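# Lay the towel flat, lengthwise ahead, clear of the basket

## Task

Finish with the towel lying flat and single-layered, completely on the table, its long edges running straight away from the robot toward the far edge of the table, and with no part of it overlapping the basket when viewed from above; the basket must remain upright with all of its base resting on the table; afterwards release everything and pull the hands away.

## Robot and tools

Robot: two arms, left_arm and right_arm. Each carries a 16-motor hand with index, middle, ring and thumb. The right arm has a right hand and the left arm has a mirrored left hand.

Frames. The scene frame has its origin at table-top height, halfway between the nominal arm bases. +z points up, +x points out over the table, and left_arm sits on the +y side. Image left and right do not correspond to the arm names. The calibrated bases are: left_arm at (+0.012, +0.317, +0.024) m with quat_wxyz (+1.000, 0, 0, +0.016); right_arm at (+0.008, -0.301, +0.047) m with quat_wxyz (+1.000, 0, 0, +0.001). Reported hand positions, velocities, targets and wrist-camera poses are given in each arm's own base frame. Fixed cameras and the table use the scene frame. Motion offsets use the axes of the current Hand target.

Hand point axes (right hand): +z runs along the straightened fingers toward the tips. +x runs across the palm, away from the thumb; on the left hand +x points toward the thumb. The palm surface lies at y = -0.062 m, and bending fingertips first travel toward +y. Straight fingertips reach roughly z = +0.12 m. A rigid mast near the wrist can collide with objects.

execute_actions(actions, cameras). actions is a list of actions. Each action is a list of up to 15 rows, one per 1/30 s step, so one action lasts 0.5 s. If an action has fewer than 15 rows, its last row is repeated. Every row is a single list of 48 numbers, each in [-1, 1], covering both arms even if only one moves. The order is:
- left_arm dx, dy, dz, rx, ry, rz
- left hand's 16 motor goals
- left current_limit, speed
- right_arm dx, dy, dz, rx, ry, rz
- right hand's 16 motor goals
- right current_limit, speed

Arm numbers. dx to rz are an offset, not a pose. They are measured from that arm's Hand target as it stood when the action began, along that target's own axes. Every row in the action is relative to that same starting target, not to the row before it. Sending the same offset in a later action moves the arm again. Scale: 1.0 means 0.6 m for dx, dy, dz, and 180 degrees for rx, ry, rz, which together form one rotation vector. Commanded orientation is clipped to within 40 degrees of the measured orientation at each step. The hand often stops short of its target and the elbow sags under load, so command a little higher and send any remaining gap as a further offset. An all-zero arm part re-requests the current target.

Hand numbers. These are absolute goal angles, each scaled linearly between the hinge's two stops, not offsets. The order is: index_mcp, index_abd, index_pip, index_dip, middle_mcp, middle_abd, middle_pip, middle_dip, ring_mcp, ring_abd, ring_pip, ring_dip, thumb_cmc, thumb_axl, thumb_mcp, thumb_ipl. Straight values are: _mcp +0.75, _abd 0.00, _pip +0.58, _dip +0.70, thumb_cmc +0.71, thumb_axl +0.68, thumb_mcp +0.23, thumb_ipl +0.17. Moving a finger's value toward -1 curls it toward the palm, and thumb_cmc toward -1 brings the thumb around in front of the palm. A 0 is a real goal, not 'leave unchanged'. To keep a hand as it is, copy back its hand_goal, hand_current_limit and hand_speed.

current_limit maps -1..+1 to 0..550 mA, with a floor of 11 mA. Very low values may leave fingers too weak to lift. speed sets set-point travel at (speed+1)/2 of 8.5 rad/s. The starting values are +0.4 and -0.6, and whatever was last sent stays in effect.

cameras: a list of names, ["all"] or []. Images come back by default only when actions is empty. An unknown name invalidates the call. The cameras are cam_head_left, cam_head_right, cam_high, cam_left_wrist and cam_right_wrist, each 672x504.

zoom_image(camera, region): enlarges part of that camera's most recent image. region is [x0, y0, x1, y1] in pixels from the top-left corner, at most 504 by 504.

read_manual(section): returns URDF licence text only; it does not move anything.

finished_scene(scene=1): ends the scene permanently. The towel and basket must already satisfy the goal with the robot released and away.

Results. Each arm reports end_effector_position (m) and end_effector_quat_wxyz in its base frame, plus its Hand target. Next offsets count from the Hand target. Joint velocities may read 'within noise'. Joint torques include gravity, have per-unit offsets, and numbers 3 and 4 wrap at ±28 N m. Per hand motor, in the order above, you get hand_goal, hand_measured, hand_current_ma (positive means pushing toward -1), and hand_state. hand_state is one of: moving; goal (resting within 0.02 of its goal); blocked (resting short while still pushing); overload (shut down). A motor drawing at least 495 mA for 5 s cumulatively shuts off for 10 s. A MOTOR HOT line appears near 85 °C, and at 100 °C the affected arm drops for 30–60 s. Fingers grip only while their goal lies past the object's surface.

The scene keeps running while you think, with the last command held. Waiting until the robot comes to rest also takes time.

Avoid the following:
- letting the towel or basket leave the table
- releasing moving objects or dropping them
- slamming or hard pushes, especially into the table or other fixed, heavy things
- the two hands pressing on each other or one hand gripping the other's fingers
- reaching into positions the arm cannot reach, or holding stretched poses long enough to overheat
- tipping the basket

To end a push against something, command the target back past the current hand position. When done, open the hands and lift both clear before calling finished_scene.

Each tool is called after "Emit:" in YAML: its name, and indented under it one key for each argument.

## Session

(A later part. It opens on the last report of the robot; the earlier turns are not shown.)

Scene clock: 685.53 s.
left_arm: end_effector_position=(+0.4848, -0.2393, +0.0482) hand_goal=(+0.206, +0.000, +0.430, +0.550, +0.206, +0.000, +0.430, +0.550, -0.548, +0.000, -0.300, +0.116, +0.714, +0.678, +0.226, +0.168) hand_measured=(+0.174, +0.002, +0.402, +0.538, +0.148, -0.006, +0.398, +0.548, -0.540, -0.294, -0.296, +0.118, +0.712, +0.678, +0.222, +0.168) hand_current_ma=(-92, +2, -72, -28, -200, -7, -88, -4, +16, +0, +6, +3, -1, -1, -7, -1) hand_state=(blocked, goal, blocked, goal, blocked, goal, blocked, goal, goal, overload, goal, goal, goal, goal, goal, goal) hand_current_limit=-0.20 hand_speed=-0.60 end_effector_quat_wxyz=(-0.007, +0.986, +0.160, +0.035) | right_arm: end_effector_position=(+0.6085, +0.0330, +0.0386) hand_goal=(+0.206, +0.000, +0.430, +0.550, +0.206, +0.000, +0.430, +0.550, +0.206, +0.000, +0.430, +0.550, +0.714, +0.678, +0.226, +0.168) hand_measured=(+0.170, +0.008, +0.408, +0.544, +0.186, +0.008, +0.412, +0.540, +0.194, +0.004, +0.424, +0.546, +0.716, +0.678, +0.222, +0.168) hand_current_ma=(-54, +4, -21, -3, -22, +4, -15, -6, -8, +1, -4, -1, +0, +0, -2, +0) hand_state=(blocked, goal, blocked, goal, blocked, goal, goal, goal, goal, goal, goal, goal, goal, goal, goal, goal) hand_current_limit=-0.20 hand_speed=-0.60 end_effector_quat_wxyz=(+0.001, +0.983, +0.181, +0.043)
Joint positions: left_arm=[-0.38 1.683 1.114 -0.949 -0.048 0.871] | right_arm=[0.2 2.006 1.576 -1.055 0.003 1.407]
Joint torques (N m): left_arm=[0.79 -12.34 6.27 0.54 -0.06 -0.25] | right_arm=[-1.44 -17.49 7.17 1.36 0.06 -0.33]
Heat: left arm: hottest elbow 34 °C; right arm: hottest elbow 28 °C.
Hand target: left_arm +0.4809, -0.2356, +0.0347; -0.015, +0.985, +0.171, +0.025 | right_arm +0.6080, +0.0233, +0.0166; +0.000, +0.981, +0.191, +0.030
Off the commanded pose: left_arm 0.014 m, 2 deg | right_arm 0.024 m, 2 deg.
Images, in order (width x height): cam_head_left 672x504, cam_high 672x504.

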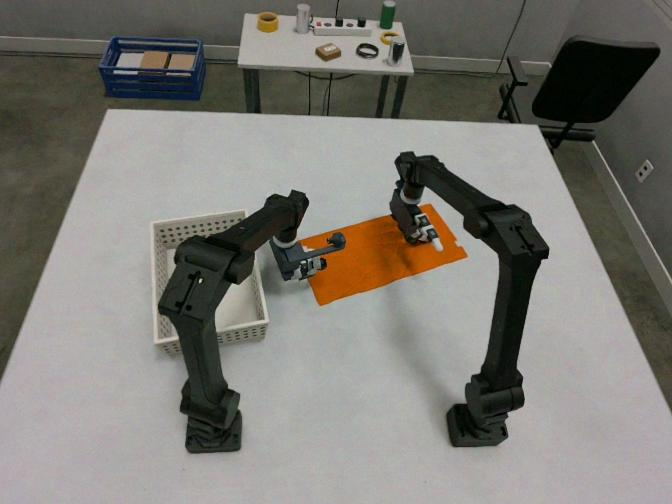

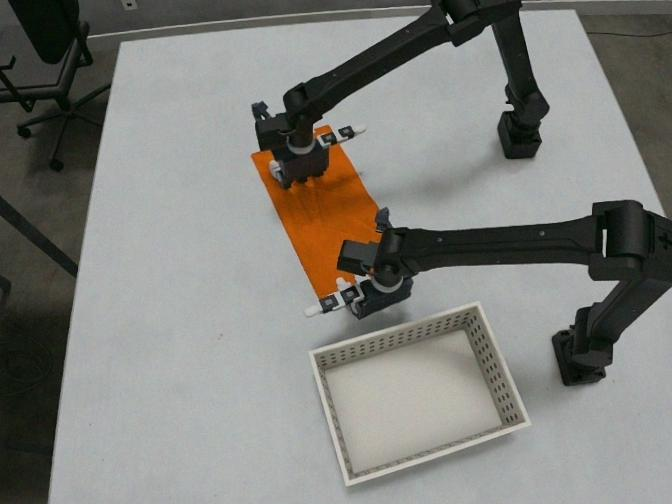

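Emit:
execute_actions:
  actions:
    - [[-0.056,-0.004,-0.014,0,0,-0.038,0.205,0,0.43,0.55,0.205,0,0.43,0.55,-0.548,0,-0.3,0.116,0.714,0.678,0.226,0.168,-0.2,-0.6,0.018,-0.004,0,0,0,-0.038,0.205,0,0.43,0.55,0.205,0,0.43,0.55,0.205,0,0.43,0.55,0.714,0.678,0.226,0.168,-0.2,-0.6]]
    - [[-0.056,-0.005,-0.005,0,0,-0.038,0.205,0,0.43,0.55,0.205,0,0.43,0.55,-0.548,0,-0.3,0.116,0.714,0.678,0.226,0.168,-0.2,-0.6,0.018,-0.005,0,0,0,-0.038,0.205,0,0.43,0.55,0.205,0,0.43,0.55,0.205,0,0.43,0.55,0.714,0.678,0.226,0.168,-0.2,-0.6]]
  cameras: ["cam_head_left", "cam_high"]

Emit:
zoom_image:
  camera: "cam_head_left"
  region: [240, 120, 480, 310]

Scene clock: 699.53 s.
left_arm: end_effector_position=(+0.4191, -0.2638, +0.0492) hand_goal=(+0.206, +0.000, +0.430, +0.550, +0.206, +0.000, +0.430, +0.550, -0.548, +0.000, -0.300, +0.116, +0.714, +0.678, +0.226, +0.168) hand_measured=(+0.186, +0.000, +0.406, +0.538, +0.158, -0.010, +0.402, +0.548, -0.540, -0.294, -0.296, +0.118, +0.712, +0.678, +0.222, +0.168) hand_current_ma=(-55, -1, -62, -28, -156, -16, -74, -3, +16, +0, +6, +3, -1, -1, -8, -1) hand_state=(blocked, goal, blocked, goal, blocked, goal, blocked, goal, goal, overload, goal, goal, goal, goal, goal, goal) hand_current_limit=-0.20 hand_speed=-0.60 end_effector_quat_wxyz=(-0.003, +0.962, +0.272, +0.034) | right_arm: end_effector_position=(+0.6260, +0.0358, +0.0391) hand_goal=(+0.206, +0.000, +0.430, +0.550, +0.206, +0.000, +0.430, +0.550, +0.206, +0.000, +0.430, +0.550, +0.714, +0.678, +0.226, +0.168) hand_measured=(+0.170, +0.008, +0.414, +0.546, +0.186, +0.008, +0.412, +0.540, +0.192, +0.004, +0.422, +0.546, +0.716, +0.678, +0.222, +0.168) hand_current_ma=(-54, +4, -13, -2, -21, +4, -15, -6, -12, +2, -5, -2, +1, +0, -2, +0) hand_state=(blocked, goal, goal, goal, blocked, goal, goal, goal, goal, goal, goal, goal, goal, goal, goal, goal) hand_current_limit=-0.20 hand_speed=-0.60 end_effector_quat_wxyz=(+0.008, +0.956, +0.289, +0.040)
Joint positions: left_arm=[-0.541 1.556 0.954 -0.926 -0.053 0.479] | right_arm=[0.2 2.006 1.571 -1.055 0.008 1.183]
Joint torques (N m): left_arm=[0.79 -10.87 6.68 0.38 -0.1 -0.34] | right_arm=[0.03 -17.79 7.12 1.5 -0.12 -0.34]
Heat: left arm: hottest elbow 33 °C; right arm: hottest elbow 29 °C.
Hand target: left_arm +0.4164, -0.2573, +0.0424; -0.012, +0.958, +0.287, +0.027 | right_arm +0.6250, +0.0374, +0.0177; +0.003, +0.951, +0.307, +0.030
Off the commanded pose: left_arm 0.010 m, 2 deg | right_arm 0.021 m, 2 deg.
Images, in order (width x height): cam_head_left 672x504, cam_high 672x504.

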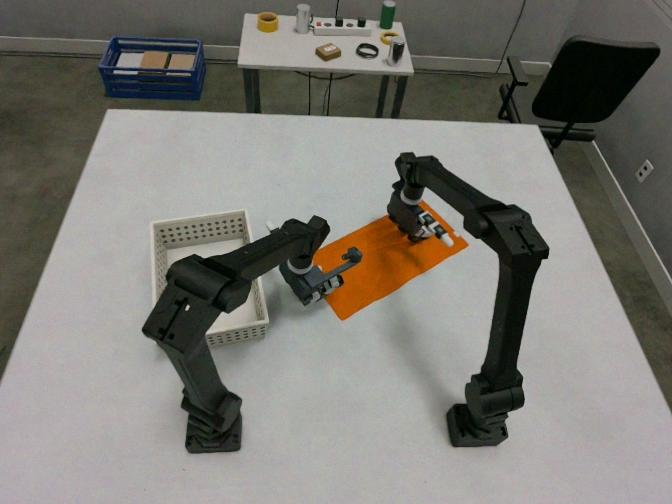

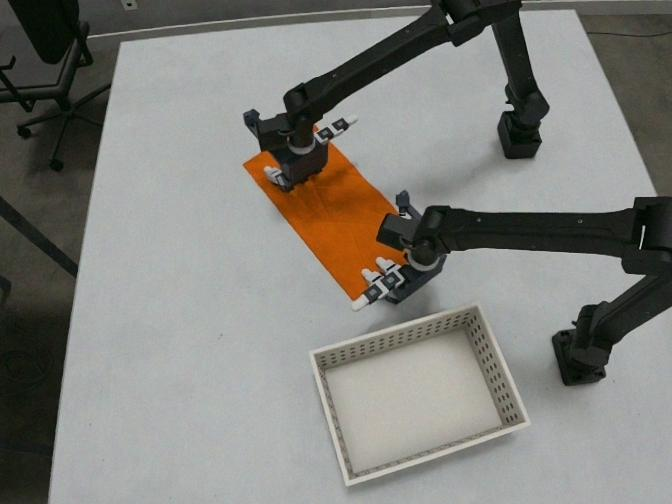

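Scaled by 2.100 from the camera's 672x504 image, which has a finer 960x720 frame.

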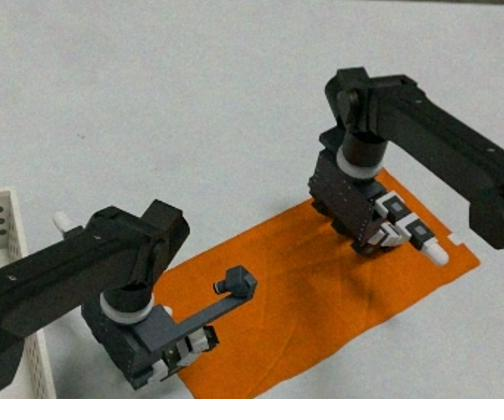

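Emit:
execute_actions:
  actions:
    - [[-0.0425,-0.024,-0.007,0,0,-0.038,0.205,0,0.43,0.55,0.205,0,0.43,0.55,-0.548,0,-0.3,0.116,0.714,0.678,0.226,0.168,-0.2,-0.6,0.0313,-0.0242,0,0,0,-0.038,0.205,0,0.43,0.55,0.205,0,0.43,0.55,0.205,0,0.43,0.55,0.714,0.678,0.226,0.168,-0.2,-0.6]]
    - [[-0.04,-0.0235,-0.003,0,0,-0.038,0.205,0,0.43,0.55,0.205,0,0.43,0.55,-0.548,0,-0.3,0.116,0.714,0.678,0.226,0.168,-0.2,-0.6,0.0342,-0.0237,0,0,0,-0.038,0.205,0,0.43,0.55,0.205,0,0.43,0.55,0.205,0,0.43,0.55,0.714,0.678,0.226,0.168,-0.2,-0.6]]
  cameras: ["cam_head_left", "cam_high"]

Emit:
zoom_image:
  camera: "cam_head_left"
  region: [240, 140, 480, 330]

Scene clock: 709.27 s.
left_arm: end_effector_position=(+0.3622, -0.2701, +0.0485) hand_goal=(+0.206, +0.000, +0.430, +0.550, +0.206, +0.000, +0.430, +0.550, -0.548, +0.000, -0.300, +0.116, +0.714, +0.678, +0.226, +0.168) hand_measured=(+0.186, -0.002, +0.408, +0.538, +0.164, -0.006, +0.402, +0.540, -0.540, -0.294, -0.296, +0.118, +0.712, +0.678, +0.222, +0.168) hand_current_ma=(-55, -2, -58, -27, -130, -9, -75, -19, +16, +0, +6, +3, -2, -1, -8, -1) hand_state=(blocked, goal, blocked, goal, blocked, goal, blocked, goal, goal, overload, goal, goal, goal, goal, goal, goal) hand_current_limit=-0.20 hand_speed=-0.60 end_effector_quat_wxyz=(+0.000, +0.922, +0.386, +0.031) | right_arm: end_effector_position=(+0.6393, +0.0745, +0.0412) hand_goal=(+0.206, +0.000, +0.430, +0.550, +0.206, +0.000, +0.430, +0.550, +0.206, +0.000, +0.430, +0.550, +0.714, +0.678, +0.226, +0.168) hand_measured=(+0.174, +0.008, +0.418, +0.548, +0.186, +0.008, +0.416, +0.546, +0.194, +0.006, +0.422, +0.546, +0.716, +0.678, +0.222, +0.168) hand_current_ma=(-45, +4, -9, -1, -21, +3, -12, -1, -10, +2, -5, -2, +1, +0, -2, +0) hand_state=(blocked, goal, goal, goal, goal, goal, goal, goal, goal, goal, goal, goal, goal, goal, goal, goal) hand_current_limit=-0.20 hand_speed=-0.60 end_effector_quat_wxyz=(+0.014, +0.916, +0.399, +0.042)
Joint positions: left_arm=[-0.696 1.459 0.838 -0.923 -0.056 0.082] | right_arm=[0.251 2.006 1.571 -1.048 0.015 1]
Joint torques (N m): left_arm=[0.56 -9.23 6.87 0.13 -0.11 -0.28] | right_arm=[1.03 -17.44 7.82 1.17 -0.24 -0.27]
Heat: left arm: hottest elbow 33 °C; right arm: hottest elbow 28 °C.
Hand target: left_arm +0.3597, -0.2642, +0.0456; -0.009, +0.917, +0.399, +0.028 | right_arm +0.6373, +0.0845, +0.0191; +0.007, +0.908, +0.418, +0.030
Off the commanded pose: left_arm 0.007 m, 2 deg | right_arm 0.024 m, 3 deg.
Images, in order (width x height): cam_head_left 672x504, cam_high 672x504.

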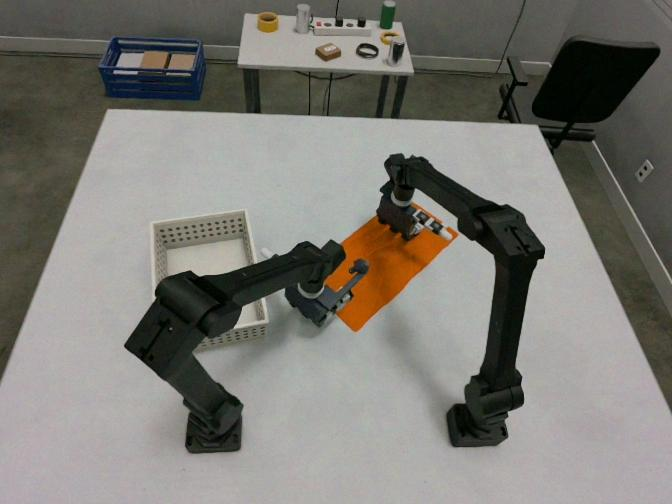

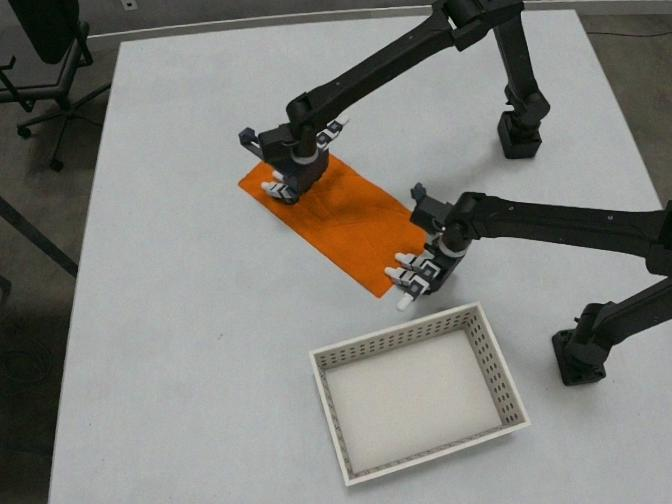

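Scaled by 2.100 from the camera's 672x504 image, which has a finer 960x720 frame.

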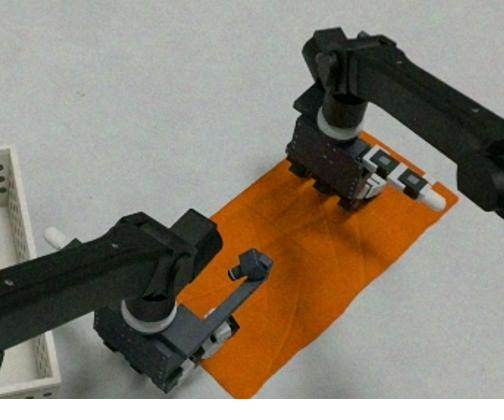

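Emit:
execute_actions:
  actions:
    - [[-0.0368,-0.0227,-0.004,0,0,-0.038,0.205,0,0.43,0.55,0.205,0,0.43,0.55,-0.548,0,-0.3,0.116,0.714,0.678,0.226,0.168,-0.2,-0.6,0.037,-0.0228,0,0,0,-0.038,0.205,0,0.43,0.55,0.205,0,0.43,0.55,0.205,0,0.43,0.55,0.714,0.678,0.226,0.168,-0.2,-0.6]]
    - [[-0.0342,-0.0215,-0.003,0,0,-0.038,0.205,0,0.43,0.55,0.205,0,0.43,0.55,-0.548,0,-0.3,0.116,0.714,0.678,0.226,0.168,-0.2,-0.6,0.0397,-0.0217,0.002,0,0,-0.038,0.205,0,0.43,0.55,0.205,0,0.43,0.55,0.205,0,0.43,0.55,0.714,0.678,0.226,0.168,-0.2,-0.6]]
  cameras: ["cam_head_left", "cam_high"]

Emit:
zoom_image:
  camera: "cam_head_left"
  region: [240, 140, 480, 350]

Scene clock: 722.23 s.
left_arm: end_effector_position=(+0.3148, -0.2856, +0.0483) hand_goal=(+0.206, +0.000, +0.430, +0.550, +0.206, +0.000, +0.430, +0.550, -0.548, +0.000, -0.300, +0.116, +0.714, +0.678, +0.226, +0.168) hand_measured=(+0.190, -0.002, +0.410, +0.538, +0.172, -0.006, +0.402, +0.540, -0.540, -0.294, -0.296, +0.118, +0.712, +0.678, +0.222, +0.168) hand_current_ma=(-39, -2, -47, -24, -102, -8, -74, -19, +16, +0, +5, +3, -2, -1, -8, -1) hand_state=(goal, goal, goal, goal, blocked, goal, blocked, goal, goal, overload, goal, goal, goal, goal, goal, goal) hand_current_limit=-0.20 hand_speed=-0.60 end_effector_quat_wxyz=(+0.001, +0.869, +0.494, +0.031) | right_arm: end_effector_position=(+0.6453, +0.1270, +0.0427) hand_goal=(+0.206, +0.000, +0.430, +0.550, +0.206, +0.000, +0.430, +0.550, +0.206, +0.000, +0.430, +0.550, +0.714, +0.678, +0.226, +0.168) hand_measured=(+0.182, +0.008, +0.418, +0.548, +0.190, +0.006, +0.418, +0.546, +0.194, +0.006, +0.422, +0.546, +0.716, +0.678, +0.222, +0.168) hand_current_ma=(-27, +3, -8, -1, -15, +3, -9, -1, -8, +2, -5, -2, +1, +0, -2, +0) hand_state=(blocked, goal, goal, goal, goal, goal, goal, goal, goal, goal, goal, goal, goal, goal, goal, goal) hand_current_limit=-0.20 hand_speed=-0.60 end_effector_quat_wxyz=(+0.018, +0.860, +0.507, +0.042)
Joint positions: left_arm=[-0.878 1.428 0.804 -0.933 -0.061 -0.34] | right_arm=[0.318 2.006 1.571 -1.046 0.017 0.822]
Joint torques (N m): left_arm=[1.32 -9.58 6.98 -0.02 -0.07 -0.24] | right_arm=[1.03 -16.85 8.59 1.06 -0.19 -0.21]
Heat: left arm: hottest shoulder 32 °C; right arm: hottest elbow 28 °C.
Hand target: left_arm +0.3119, -0.2800, +0.0470; -0.006, +0.863, +0.505, +0.029 | right_arm +0.6438, +0.1374, +0.0189; +0.010, +0.852, +0.523, +0.029
Off the commanded pose: left_arm 0.006 m, 2 deg | right_arm 0.026 m, 3 deg.
Images, in order (width x height): cam_head_left 672x504, cam_high 672x504.

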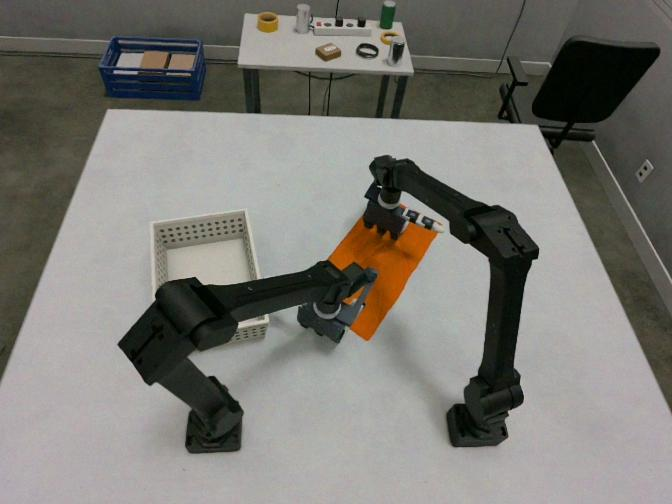

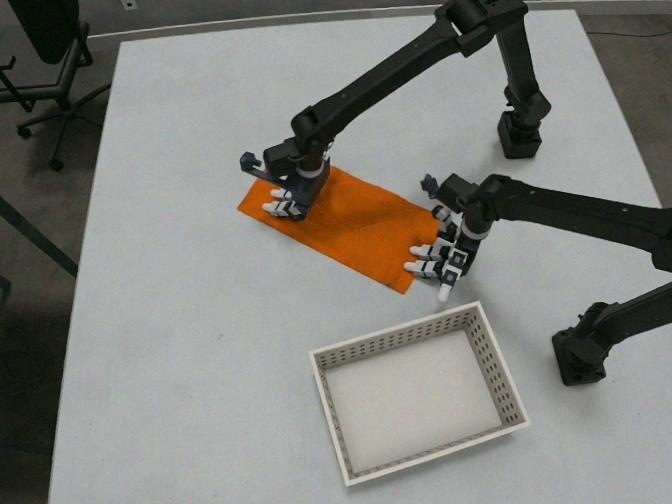

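Scaled by 2.100 from the camera's 672x504 image, which has a finer 960x720 frame.

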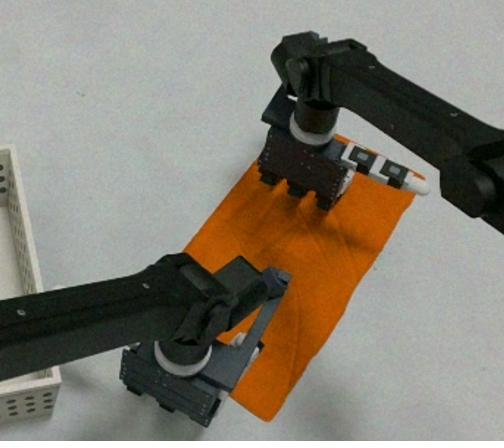

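Emit:
execute_actions:
  actions:
    - [[-0.0315,-0.0202,-0.003,0,0,-0.038,0.205,0,0.43,0.55,0.205,0,0.43,0.55,-0.548,0,-0.3,0.116,0.714,0.678,0.226,0.168,-0.2,-0.6,0.0423,-0.0203,0.006,0,0,-0.038,0.205,0,0.43,0.55,0.205,0,0.43,0.55,0.205,0,0.43,0.55,0.714,0.678,0.226,0.168,-0.2,-0.6]]
    - [[-0.0292,-0.0183,-0.002,0,0,-0.038,0.205,0,0.43,0.55,0.205,0,0.43,0.55,-0.548,0,-0.3,0.116,0.714,0.678,0.226,0.168,-0.2,-0.6,0.0447,-0.0185,0.006,0,0,-0.038,0.205,0,0.43,0.55,0.205,0,0.43,0.55,0.205,0,0.43,0.55,0.714,0.678,0.226,0.168,-0.2,-0.6]]
  cameras: ["cam_head_left", "cam_high"]

Emit:
zoom_image:
  camera: "cam_head_left"
  region: [240, 140, 480, 370]

Emit:
zoom_image:
  camera: "cam_high"
  region: [200, 120, 520, 360]

Scene clock: 734.47 s.
left_arm: end_effector_position=(+0.2729, -0.2989, +0.0483) hand_goal=(+0.206, +0.000, +0.430, +0.550, +0.206, +0.000, +0.430, +0.550, -0.548, +0.000, -0.300, +0.116, +0.714, +0.678, +0.226, +0.168) hand_measured=(+0.194, -0.002, +0.414, +0.540, +0.178, -0.006, +0.406, +0.540, -0.540, -0.294, -0.296, +0.118, +0.712, +0.678, +0.222, +0.168) hand_current_ma=(-28, -3, -35, -19, -81, -10, -62, -19, +16, +0, +5, +3, -2, -1, -8, -1) hand_state=(goal, goal, goal, goal, blocked, goal, blocked, goal, goal, overload, goal, goal, goal, goal, goal, goal) hand_current_limit=-0.20 hand_speed=-0.60 end_effector_quat_wxyz=(+0.004, +0.804, +0.593, +0.031) | right_arm: end_effector_position=(+0.6466, +0.1824, +0.0430) hand_goal=(+0.206, +0.000, +0.430, +0.550, +0.206, +0.000, +0.430, +0.550, +0.206, +0.000, +0.430, +0.550, +0.714, +0.678, +0.226, +0.168) hand_measured=(+0.186, +0.008, +0.420, +0.548, +0.190, +0.006, +0.418, +0.548, +0.194, +0.006, +0.422, +0.546, +0.716, +0.678, +0.222, +0.168) hand_current_ma=(-22, +3, -6, -1, -15, +3, -8, -1, -9, +2, -5, -2, +1, +0, -2, +0) hand_state=(blocked, goal, goal, goal, goal, goal, goal, goal, goal, goal, goal, goal, goal, goal, goal, goal) hand_current_limit=-0.20 hand_speed=-0.60 end_effector_quat_wxyz=(+0.024, +0.796, +0.603, +0.045)
Joint positions: left_arm=[-1.041 1.438 0.811 -0.943 -0.062 -0.741] | right_arm=[0.386 2.009 1.571 -1.033 0.022 0.658]
Joint torques (N m): left_arm=[0.73 -6.83 8.73 -0.05 -0.02 -0.28] | right_arm=[1.2 -15.97 8.83 1.01 -0.23 -0.26]
Heat: left arm: hottest elbow 33 °C; right arm: hottest elbow 29 °C.
Hand target: left_arm +0.2753, -0.3028, +0.0477; -0.002, +0.797, +0.604, +0.029 | right_arm +0.6434, +0.1947, +0.0123; +0.014, +0.783, +0.621, +0.027
Off the commanded pose: left_arm 0.004 m, 2 deg | right_arm 0.033 m, 3 deg.
Images, in order (width x height): cam_head_left 672x504, cam_high 672x504.

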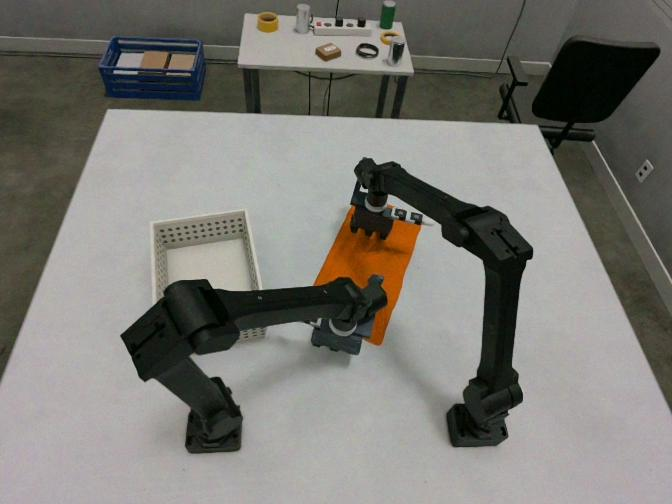

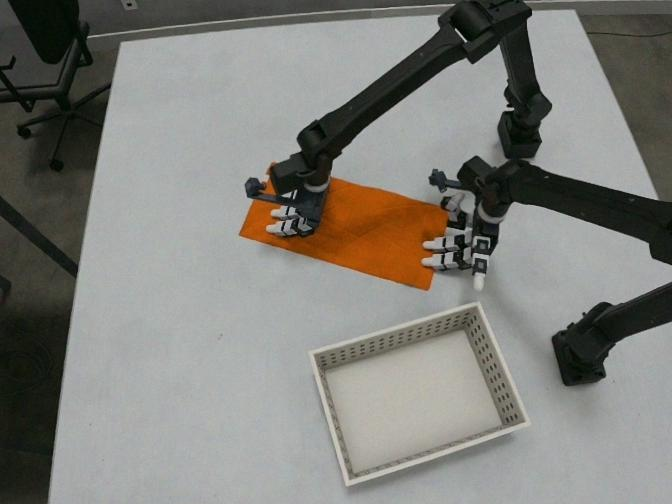

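Scaled by 2.100 from the camera's 672x504 image, which has a finer 960x720 frame.

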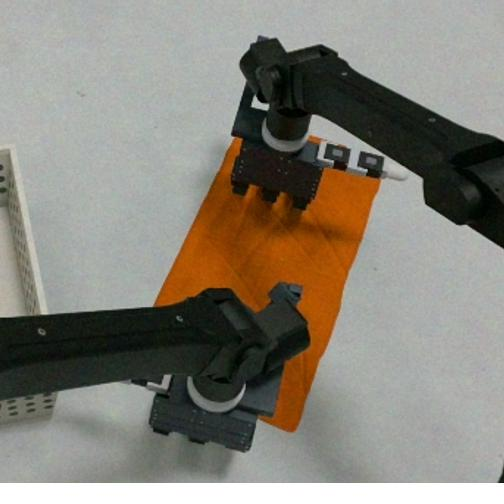

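Scaled by 1.575 from the camera's 672x504 image, which has a finer 960x720 frame.

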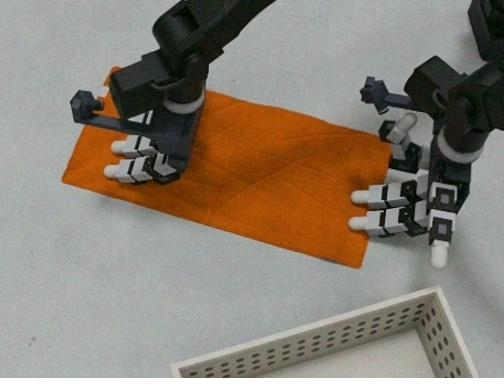

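Emit:
execute_actions:
  actions:
    - [[-0.0272,-0.0163,-0.002,0,0,-0.038,0.205,0,0.43,0.55,0.205,0,0.43,0.55,-0.548,0,-0.3,0.116,0.714,0.678,0.226,0.168,-0.2,-0.6,0.0467,-0.0165,0.006,0,0,-0.038,0.205,0,0.43,0.55,0.205,0,0.43,0.55,0.205,0,0.43,0.55,0.714,0.678,0.226,0.168,-0.2,-0.6]]
    - [[-0.0253,-0.014,-0.001,0,0,-0.038,0.205,0,0.43,0.55,0.205,0,0.43,0.55,-0.548,0,-0.3,0.116,0.714,0.678,0.226,0.168,-0.2,-0.6,0.0487,-0.0142,0.006,0,0,-0.038,0.205,0,0.43,0.55,0.205,0,0.43,0.55,0.205,0,0.43,0.55,0.714,0.678,0.226,0.168,-0.2,-0.6]]
  cameras: ["cam_head_left", "cam_high"]

Emit:
zoom_image:
  camera: "cam_head_left"
  region: [240, 140, 480, 370]

Emit:
zoom_image:
  camera: "cam_high"
  region: [200, 120, 520, 360]

Scene clock: 765.23 s.
left_arm: end_effector_position=(+0.2512, -0.3219, +0.0479) hand_goal=(+0.206, +0.000, +0.430, +0.550, +0.206, +0.000, +0.430, +0.550, -0.548, +0.000, -0.300, +0.116, +0.714, +0.678, +0.226, +0.168) hand_measured=(+0.194, +0.000, +0.416, +0.542, +0.176, -0.002, +0.408, +0.546, -0.540, -0.294, -0.296, +0.118, +0.712, +0.678, +0.222, +0.168) hand_current_ma=(-27, +0, -31, -17, -89, -3, -53, -6, +16, +0, +5, +3, -2, -1, -8, -1) hand_state=(goal, goal, goal, goal, blocked, goal, blocked, goal, goal, overload, goal, goal, goal, goal, goal, goal) hand_current_limit=-0.20 hand_speed=-0.60 end_effector_quat_wxyz=(+0.005, +0.725, +0.688, +0.032) | right_arm: end_effector_position=(+0.6419, +0.2399, +0.0430) hand_goal=(+0.206, +0.000, +0.430, +0.550, +0.206, +0.000, +0.430, +0.550, +0.206, +0.000, +0.430, +0.550, +0.714, +0.678, +0.226, +0.168) hand_measured=(+0.188, +0.008, +0.420, +0.548, +0.190, +0.006, +0.418, +0.548, +0.186, +0.006, +0.422, +0.548, +0.718, +0.678, +0.222, +0.168) hand_current_ma=(-18, +3, -6, -1, -16, +3, -8, -1, -20, +2, -5, -1, +1, +0, -2, +0) hand_state=(goal, goal, goal, goal, goal, goal, goal, goal, goal, goal, goal, goal, goal, goal, goal, goal) hand_current_limit=-0.20 hand_speed=-0.60 end_effector_quat_wxyz=(+0.030, +0.720, +0.692, +0.049)
Joint positions: left_arm=[-1.147 1.52 0.899 -0.962 -0.064 -1.096] | right_arm=[0.453 2.014 1.571 -1.016 0.027 0.491]
Joint torques (N m): left_arm=[0.44 -7.77 8.65 -0.01 0.16 -0.28] | right_arm=[1.49 -14.92 8.99 0.87 -0.32 -0.27]
Heat: left arm: hottest elbow 33 °C; right arm: hottest elbow 29 °C.
Hand target: left_arm +0.2507, -0.3296, +0.0474; +0.001, +0.719, +0.695, +0.029 | right_arm +0.6355, +0.2541, +0.0053; +0.017, +0.704, +0.710, +0.025
Off the commanded pose: left_arm 0.008 m, 1 deg | right_arm 0.041 m, 4 deg.
Images, in order (width x height): cam_head_left 672x504, cam_high 672x504.

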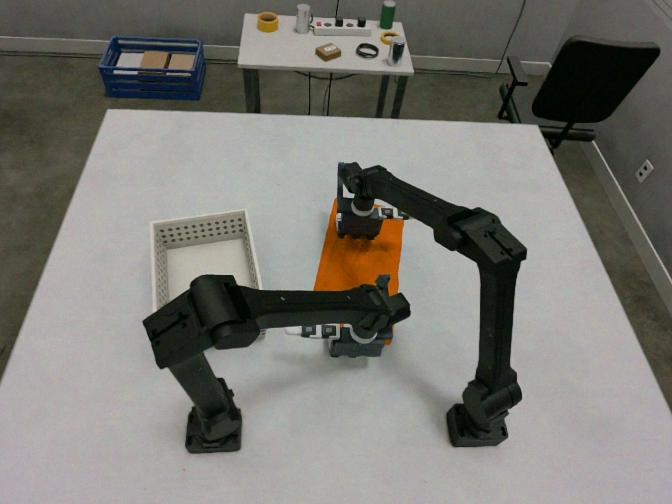

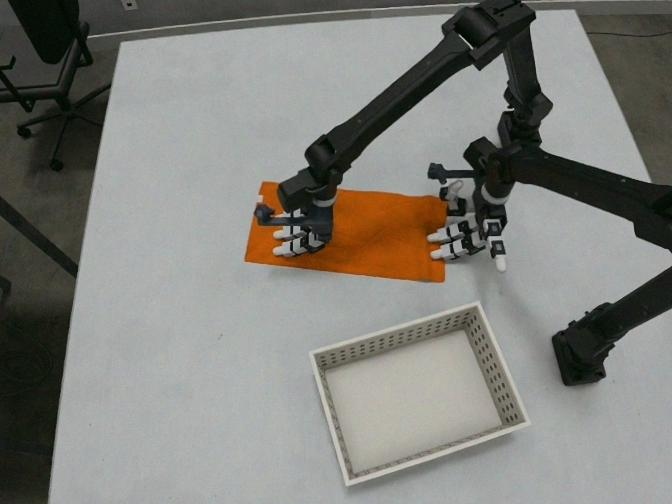

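Scaled by 2.100 from the camera's 672x504 image, which has a finer 960x720 frame.

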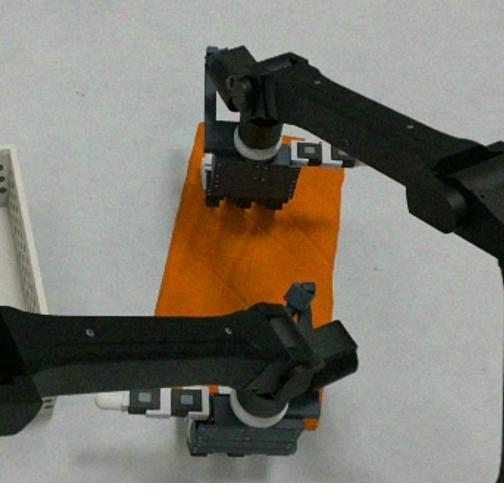

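Scaled by 1.575 from the camera's 672x504 image, which has a finer 960x720 frame.

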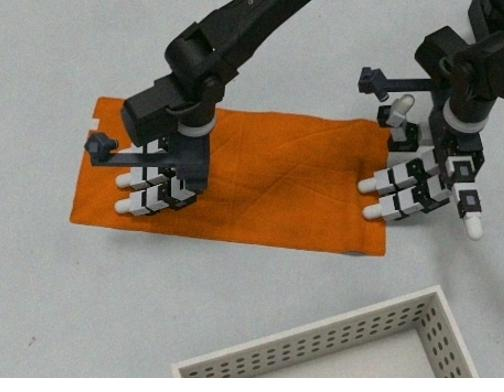

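Emit:
zoom_image:
  camera: "cam_head_left"
  region: [500, 90, 672, 440]

Emit:
zoom_image:
  camera: "cam_head_left"
  region: [0, 90, 172, 440]

Scaled by 1.440 from the camera's 672x504 image, which has a finer 960x720 frame.

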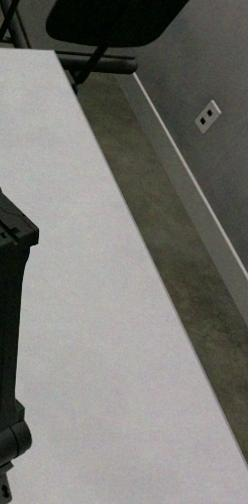

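Scaled by 1.440 from the camera's 672x504 image, which has a finer 960x720 frame.

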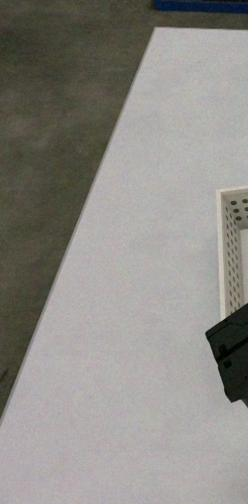

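Emit:
execute_actions:
  actions:
    - [[-0.037,-0.005,-0.001,0,0,-0.0306,0.205,0,0.43,0.55,0.205,0,0.43,0.55,-0.548,0,-0.3,0.116,0.714,0.678,0.226,0.168,-0.2,-0.6,0.023,0.005,0.004,0,0,-0.0306,0.205,0,0.43,0.55,0.205,0,0.43,0.55,0.205,0,0.43,0.55,0.714,0.678,0.226,0.168,-0.2,-0.6]]
    - [[-0.037,-0.004,-0.001,0,0,-0.0306,0.205,0,0.43,0.55,0.205,0,0.43,0.55,-0.548,0,-0.3,0.116,0.714,0.678,0.226,0.168,-0.2,-0.6,0.023,0.004,0.004,0,0,-0.0306,0.205,0,0.43,0.55,0.205,0,0.43,0.55,0.205,0,0.43,0.55,0.714,0.678,0.226,0.168,-0.2,-0.6]]
  cameras: ["cam_head_left", "cam_high"]

Emit:
zoom_image:
  camera: "cam_head_left"
  region: [240, 140, 480, 370]

Emit:
zoom_image:
  camera: "cam_high"
  region: [200, 120, 520, 360]

Scene clock: 804.43 s.
left_arm: end_effector_position=(+0.2479, -0.3648, +0.0480) hand_goal=(+0.206, +0.000, +0.430, +0.550, +0.206, +0.000, +0.430, +0.550, -0.548, +0.000, -0.300, +0.116, +0.714, +0.678, +0.226, +0.168) hand_measured=(+0.194, +0.002, +0.418, +0.542, +0.174, +0.004, +0.412, +0.548, -0.540, -0.294, -0.296, +0.118, +0.712, +0.678, +0.222, +0.168) hand_current_ma=(-30, +1, -28, -17, -94, +4, -43, -3, +16, +0, +5, +3, -2, -1, -8, -1) hand_state=(goal, goal, goal, goal, blocked, goal, goal, goal, goal, overload, goal, goal, goal, goal, goal, goal) hand_current_limit=-0.20 hand_speed=-0.60 end_effector_quat_wxyz=(+0.006, +0.653, +0.757, +0.032) | right_arm: end_effector_position=(+0.6467, +0.2593, +0.0428) hand_goal=(+0.206, +0.000, +0.430, +0.550, +0.206, +0.000, +0.430, +0.550, +0.206, +0.000, +0.430, +0.550, +0.714, +0.678, +0.226, +0.168) hand_measured=(+0.190, +0.008, +0.420, +0.548, +0.184, +0.008, +0.418, +0.548, +0.176, +0.008, +0.420, +0.548, +0.718, +0.678, +0.222, +0.168) hand_current_ma=(-16, +3, -6, -1, -23, +4, -8, -1, -41, +3, -6, -1, +1, +0, -2, +0) hand_state=(goal, goal, goal, goal, blocked, goal, goal, goal, blocked, goal, goal, goal, goal, goal, goal, goal) hand_current_limit=-0.20 hand_speed=-0.60 end_effector_quat_wxyz=(+0.035, +0.655, +0.753, +0.047)
Joint positions: left_arm=[-1.199 1.653 1.062 -0.999 -0.063 -1.347] | right_arm=[0.458 2.021 1.581 -1.015 0.028 0.317]
Joint torques (N m): left_arm=[-0.62 -9.93 8.96 0.21 0.11 -0.21] | right_arm=[2.43 -14.15 9.81 0.87 -0.34 -0.29]
Heat: left arm: hottest elbow 37 °C; right arm: hottest elbow 30 °C.
Hand target: left_arm +0.2459, -0.3740, +0.0466; +0.004, +0.649, +0.760, +0.029 | right_arm +0.6396, +0.2820, +0.0011; +0.019, +0.632, +0.774, +0.024
Off the commanded pose: left_arm 0.010 m, 1 deg | right_arm 0.048 m, 5 deg.
Images, in order (width x height): cam_head_left 672x504, cam_high 672x504.

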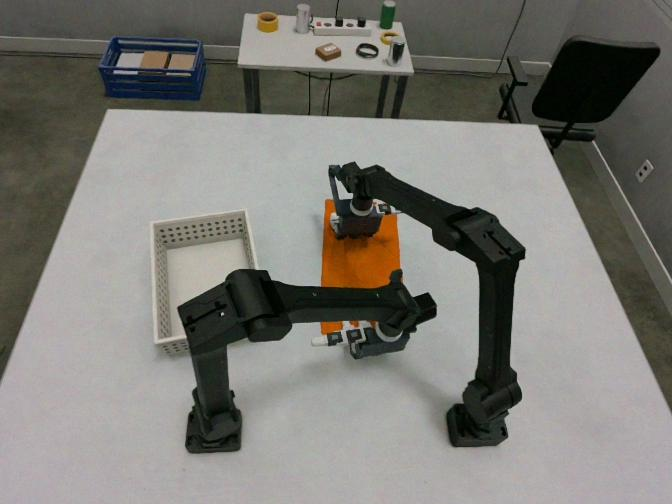

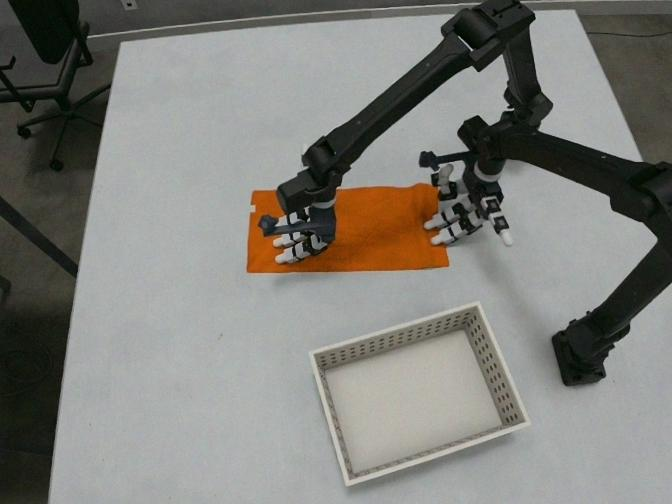

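Scaled by 2.100 from the camera's 672x504 image, which has a finer 960x720 frame.

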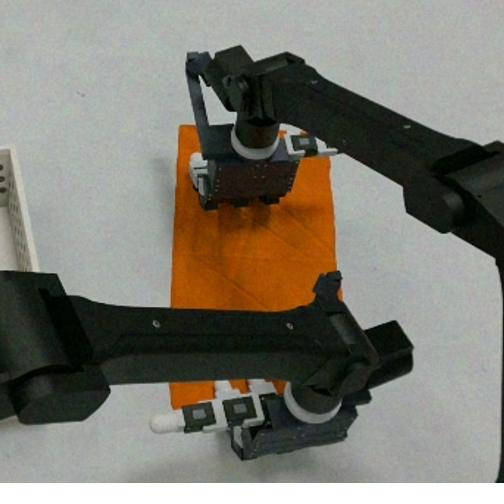

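Scaled by 1.575 from the camera's 672x504 image, which has a finer 960x720 frame.

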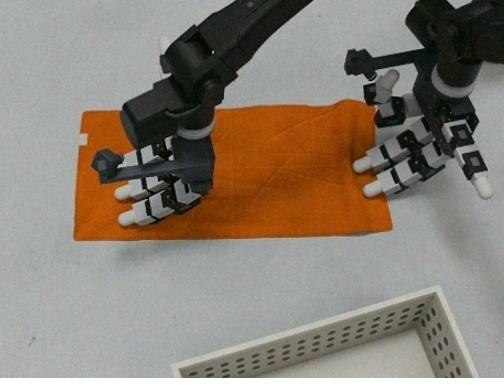

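Emit:
execute_actions:
  actions:
    - [[-0.0167,-0.0235,0,0,0,-0.015,0.205,0,0.43,0.55,0.205,0,0.43,0.55,-0.548,0,-0.3,0.116,0.714,0.678,0.226,0.168,-0.2,-0.6,0.0117,0.009,0.003,0,0,-0.015,0.205,0,0.43,0.55,0.205,0,0.43,0.55,0.205,0,0.43,0.55,0.714,0.678,0.226,0.168,-0.2,-0.6]]
  cameras: ["cam_head_left", "cam_high"]

Emit:
zoom_image:
  camera: "cam_head_left"
  region: [240, 140, 480, 370]

Emit:
zoom_image:
  camera: "cam_high"
  region: [200, 120, 520, 360]

Scene clock: 822.53 s.
left_arm: end_effector_position=(+0.2364, -0.3763, +0.0480) hand_goal=(+0.206, +0.000, +0.430, +0.550, +0.206, +0.000, +0.430, +0.550, -0.548, +0.000, -0.300, +0.116, +0.714, +0.678, +0.226, +0.168) hand_measured=(+0.192, +0.000, +0.418, +0.542, +0.174, +0.002, +0.412, +0.548, -0.540, -0.294, -0.296, +0.118, +0.712, +0.678, +0.222, +0.168) hand_current_ma=(-34, +0, -28, -17, -97, +2, -41, -3, +16, +0, +5, +3, -2, -1, -8, -1) hand_state=(goal, goal, goal, goal, blocked, goal, goal, goal, goal, overload, goal, goal, goal, goal, goal, goal) hand_current_limit=-0.20 hand_speed=-0.60 end_effector_quat_wxyz=(+0.008, +0.636, +0.771, +0.033) | right_arm: end_effector_position=(+0.6516, +0.2695, +0.0434) hand_goal=(+0.206, +0.000, +0.430, +0.550, +0.206, +0.000, +0.430, +0.550, +0.206, +0.000, +0.430, +0.550, +0.714, +0.678, +0.226, +0.168) hand_measured=(+0.190, +0.006, +0.422, +0.548, +0.184, +0.008, +0.418, +0.548, +0.176, +0.008, +0.420, +0.548, +0.718, +0.678, +0.222, +0.168) hand_current_ma=(-14, +3, -5, -1, -23, +4, -8, -1, -42, +3, -6, -1, +1, +0, -2, +0) hand_state=(goal, goal, goal, goal, blocked, goal, goal, goal, blocked, goal, goal, goal, goal, goal, goal, goal) hand_current_limit=-0.20 hand_speed=-0.60 end_effector_quat_wxyz=(+0.038, +0.635, +0.770, +0.050)
Joint positions: left_arm=[-1.232 1.677 1.094 -1.007 -0.065 -1.425] | right_arm=[0.463 2.033 1.599 -1.015 0.029 0.269]
Joint torques (N m): left_arm=[-0.09 -10.81 9.13 -0.03 0.19 -0.28] | right_arm=[2.26 -14.15 9.95 0.62 -0.36 -0.26]
Heat: left arm: hottest elbow 37 °C; right arm: hottest elbow 31 °C.
Hand target: left_arm +0.2336, -0.3861, +0.0456; +0.005, +0.631, +0.775, +0.029 | right_arm +0.6435, +0.2900, -0.0003; +0.020, +0.614, +0.789, +0.023
Off the commanded pose: left_arm 0.010 m, 1 deg | right_arm 0.049 m, 5 deg.
Images, in order (width x height): cam_head_left 672x504, cam_high 672x504.

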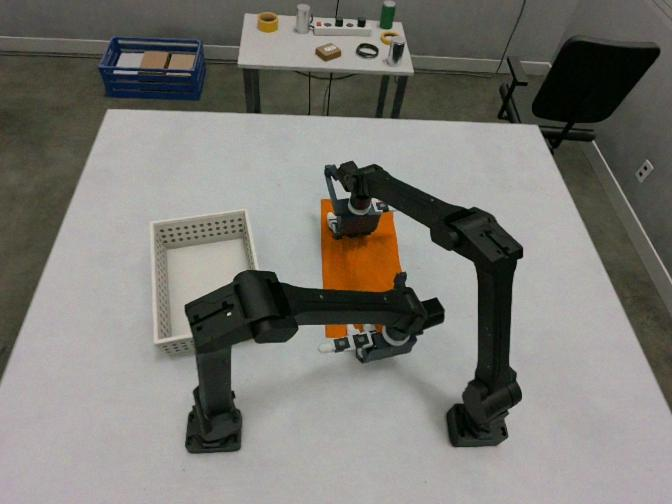

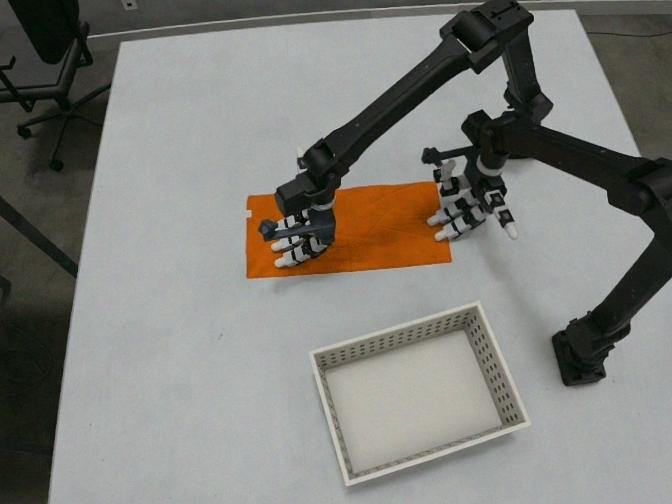

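Scaled by 2.100 from the camera's 672x504 image, which has a finer 960x720 frame.

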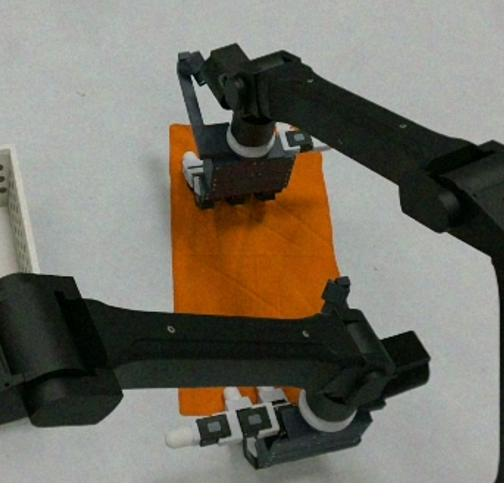

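Scaled by 1.575 from the camera's 672x504 image, which has a finer 960x720 frame.

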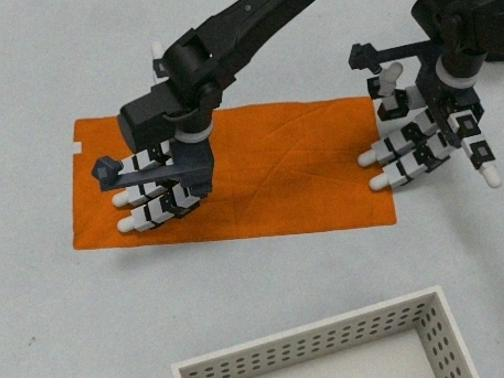

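Emit:
execute_actions:
  actions:
    - [[0.015,0.008,0,0,0,0,0.205,0,0.43,0.55,0.205,0,0.43,0.55,-0.548,0,-0.3,0.116,0.714,0.678,0.226,0.168,-0.2,-0.6,-0.0364,0.0045,0,0,0,0.018,0.205,0,0.43,0.55,0.205,0,0.43,0.55,0.205,0,0.43,0.55,0.714,0.678,0.226,0.168,-0.2,-0.6]]
    - [[0,0,-0.02,0,0,0,0.205,0,0.43,0.55,0.205,0,0.43,0.55,-0.548,0,-0.3,0.116,0.714,0.678,0.226,0.168,-0.2,-0.6,0,0,-0.04,0,0,0,0.205,0,0.43,0.55,0.205,0,0.43,0.55,0.205,0,0.43,0.55,0.714,0.678,0.226,0.168,-0.2,-0.6]]
  cameras: ["cam_head_left", "cam_high"]

Emit:
zoom_image:
  camera: "cam_high"
  region: [200, 120, 520, 360]

Scene clock: 844.00 s.
left_arm: end_effector_position=(+0.2350, -0.3726, +0.0485) hand_goal=(+0.206, +0.000, +0.430, +0.550, +0.206, +0.000, +0.430, +0.550, -0.548, +0.000, -0.300, +0.116, +0.714, +0.678, +0.226, +0.168) hand_measured=(+0.194, -0.002, +0.418, +0.542, +0.174, -0.006, +0.412, +0.548, -0.540, -0.294, -0.296, +0.118, +0.712, +0.678, +0.222, +0.168) hand_current_ma=(-28, -2, -28, -17, -94, -8, -41, -3, +16, +0, +5, +3, -2, -1, -8, -1) hand_state=(goal, goal, goal, goal, blocked, goal, goal, goal, goal, overload, goal, goal, goal, goal, goal, goal) hand_current_limit=-0.20 hand_speed=-0.60 end_effector_quat_wxyz=(+0.001, +0.636, +0.771, +0.036) | right_arm: end_effector_position=(+0.6490, +0.2692, +0.0451) hand_goal=(+0.206, +0.000, +0.430, +0.550, +0.206, +0.000, +0.430, +0.550, +0.206, +0.000, +0.430, +0.550, +0.714, +0.678, +0.226, +0.168) hand_measured=(+0.194, +0.002, +0.422, +0.548, +0.186, +0.004, +0.418, +0.548, +0.176, +0.004, +0.420, +0.548, +0.718, +0.678, +0.222, +0.168) hand_current_ma=(-9, +0, -5, -1, -20, +1, -8, -1, -39, +2, -6, -1, +1, +0, -2, +0) hand_state=(goal, goal, goal, goal, goal, goal, goal, goal, blocked, goal, goal, goal, goal, goal, goal, goal) hand_current_limit=-0.20 hand_speed=-0.60 end_effector_quat_wxyz=(+0.031, +0.635, +0.771, +0.042)
Joint positions: left_arm=[-1.232 1.676 1.094 -1.023 -0.064 -1.425] | right_arm=[0.463 2.035 1.614 -1.049 0.022 0.269]
Joint torques (N m): left_arm=[0.26 -14.45 8.35 -0.29 0.14 -0.09] | right_arm=[-0.15 -16.67 10.86 -0.05 -0.13 0]
Heat: left arm: hottest elbow 36 °C; right arm: hottest elbow 31 °C.
Hand target: left_arm +0.2360, -0.3768, +0.0580; +0.005, +0.631, +0.775, +0.029 | right_arm +0.6501, +0.2692, +0.0239; +0.019, +0.636, +0.771, +0.024
Off the commanded pose: left_arm 0.011 m, 1 deg | right_arm 0.021 m, 2 deg.
Images, in order (width x height): cam_head_left 672x504, cam_high 672x504.

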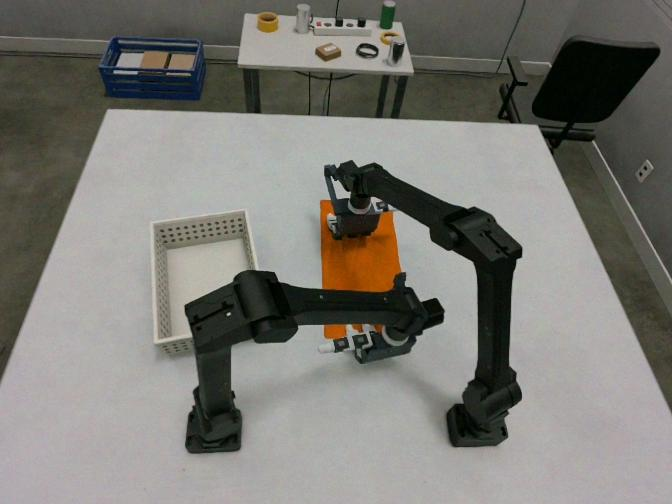

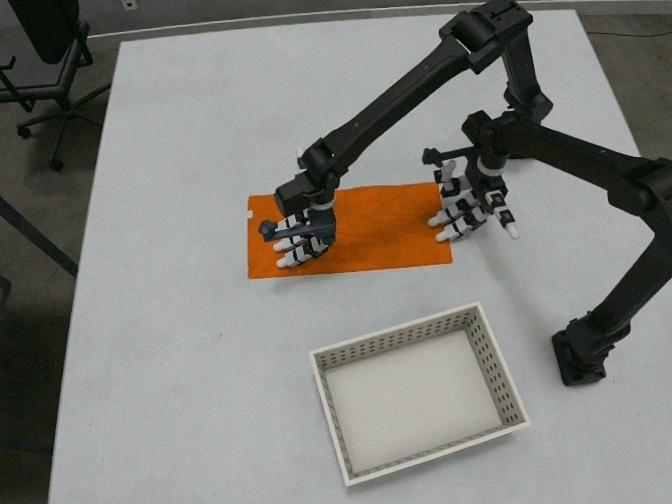

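Scaled by 1.575 from the camera's 672x504 image, which has a finer 960x720 frame.

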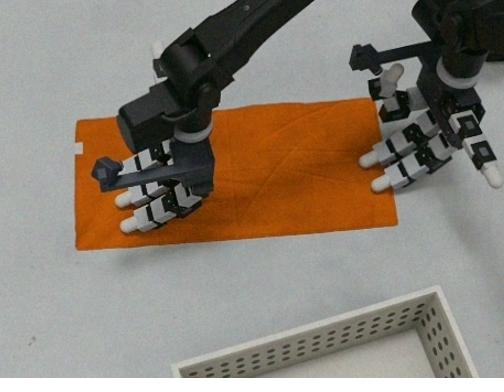

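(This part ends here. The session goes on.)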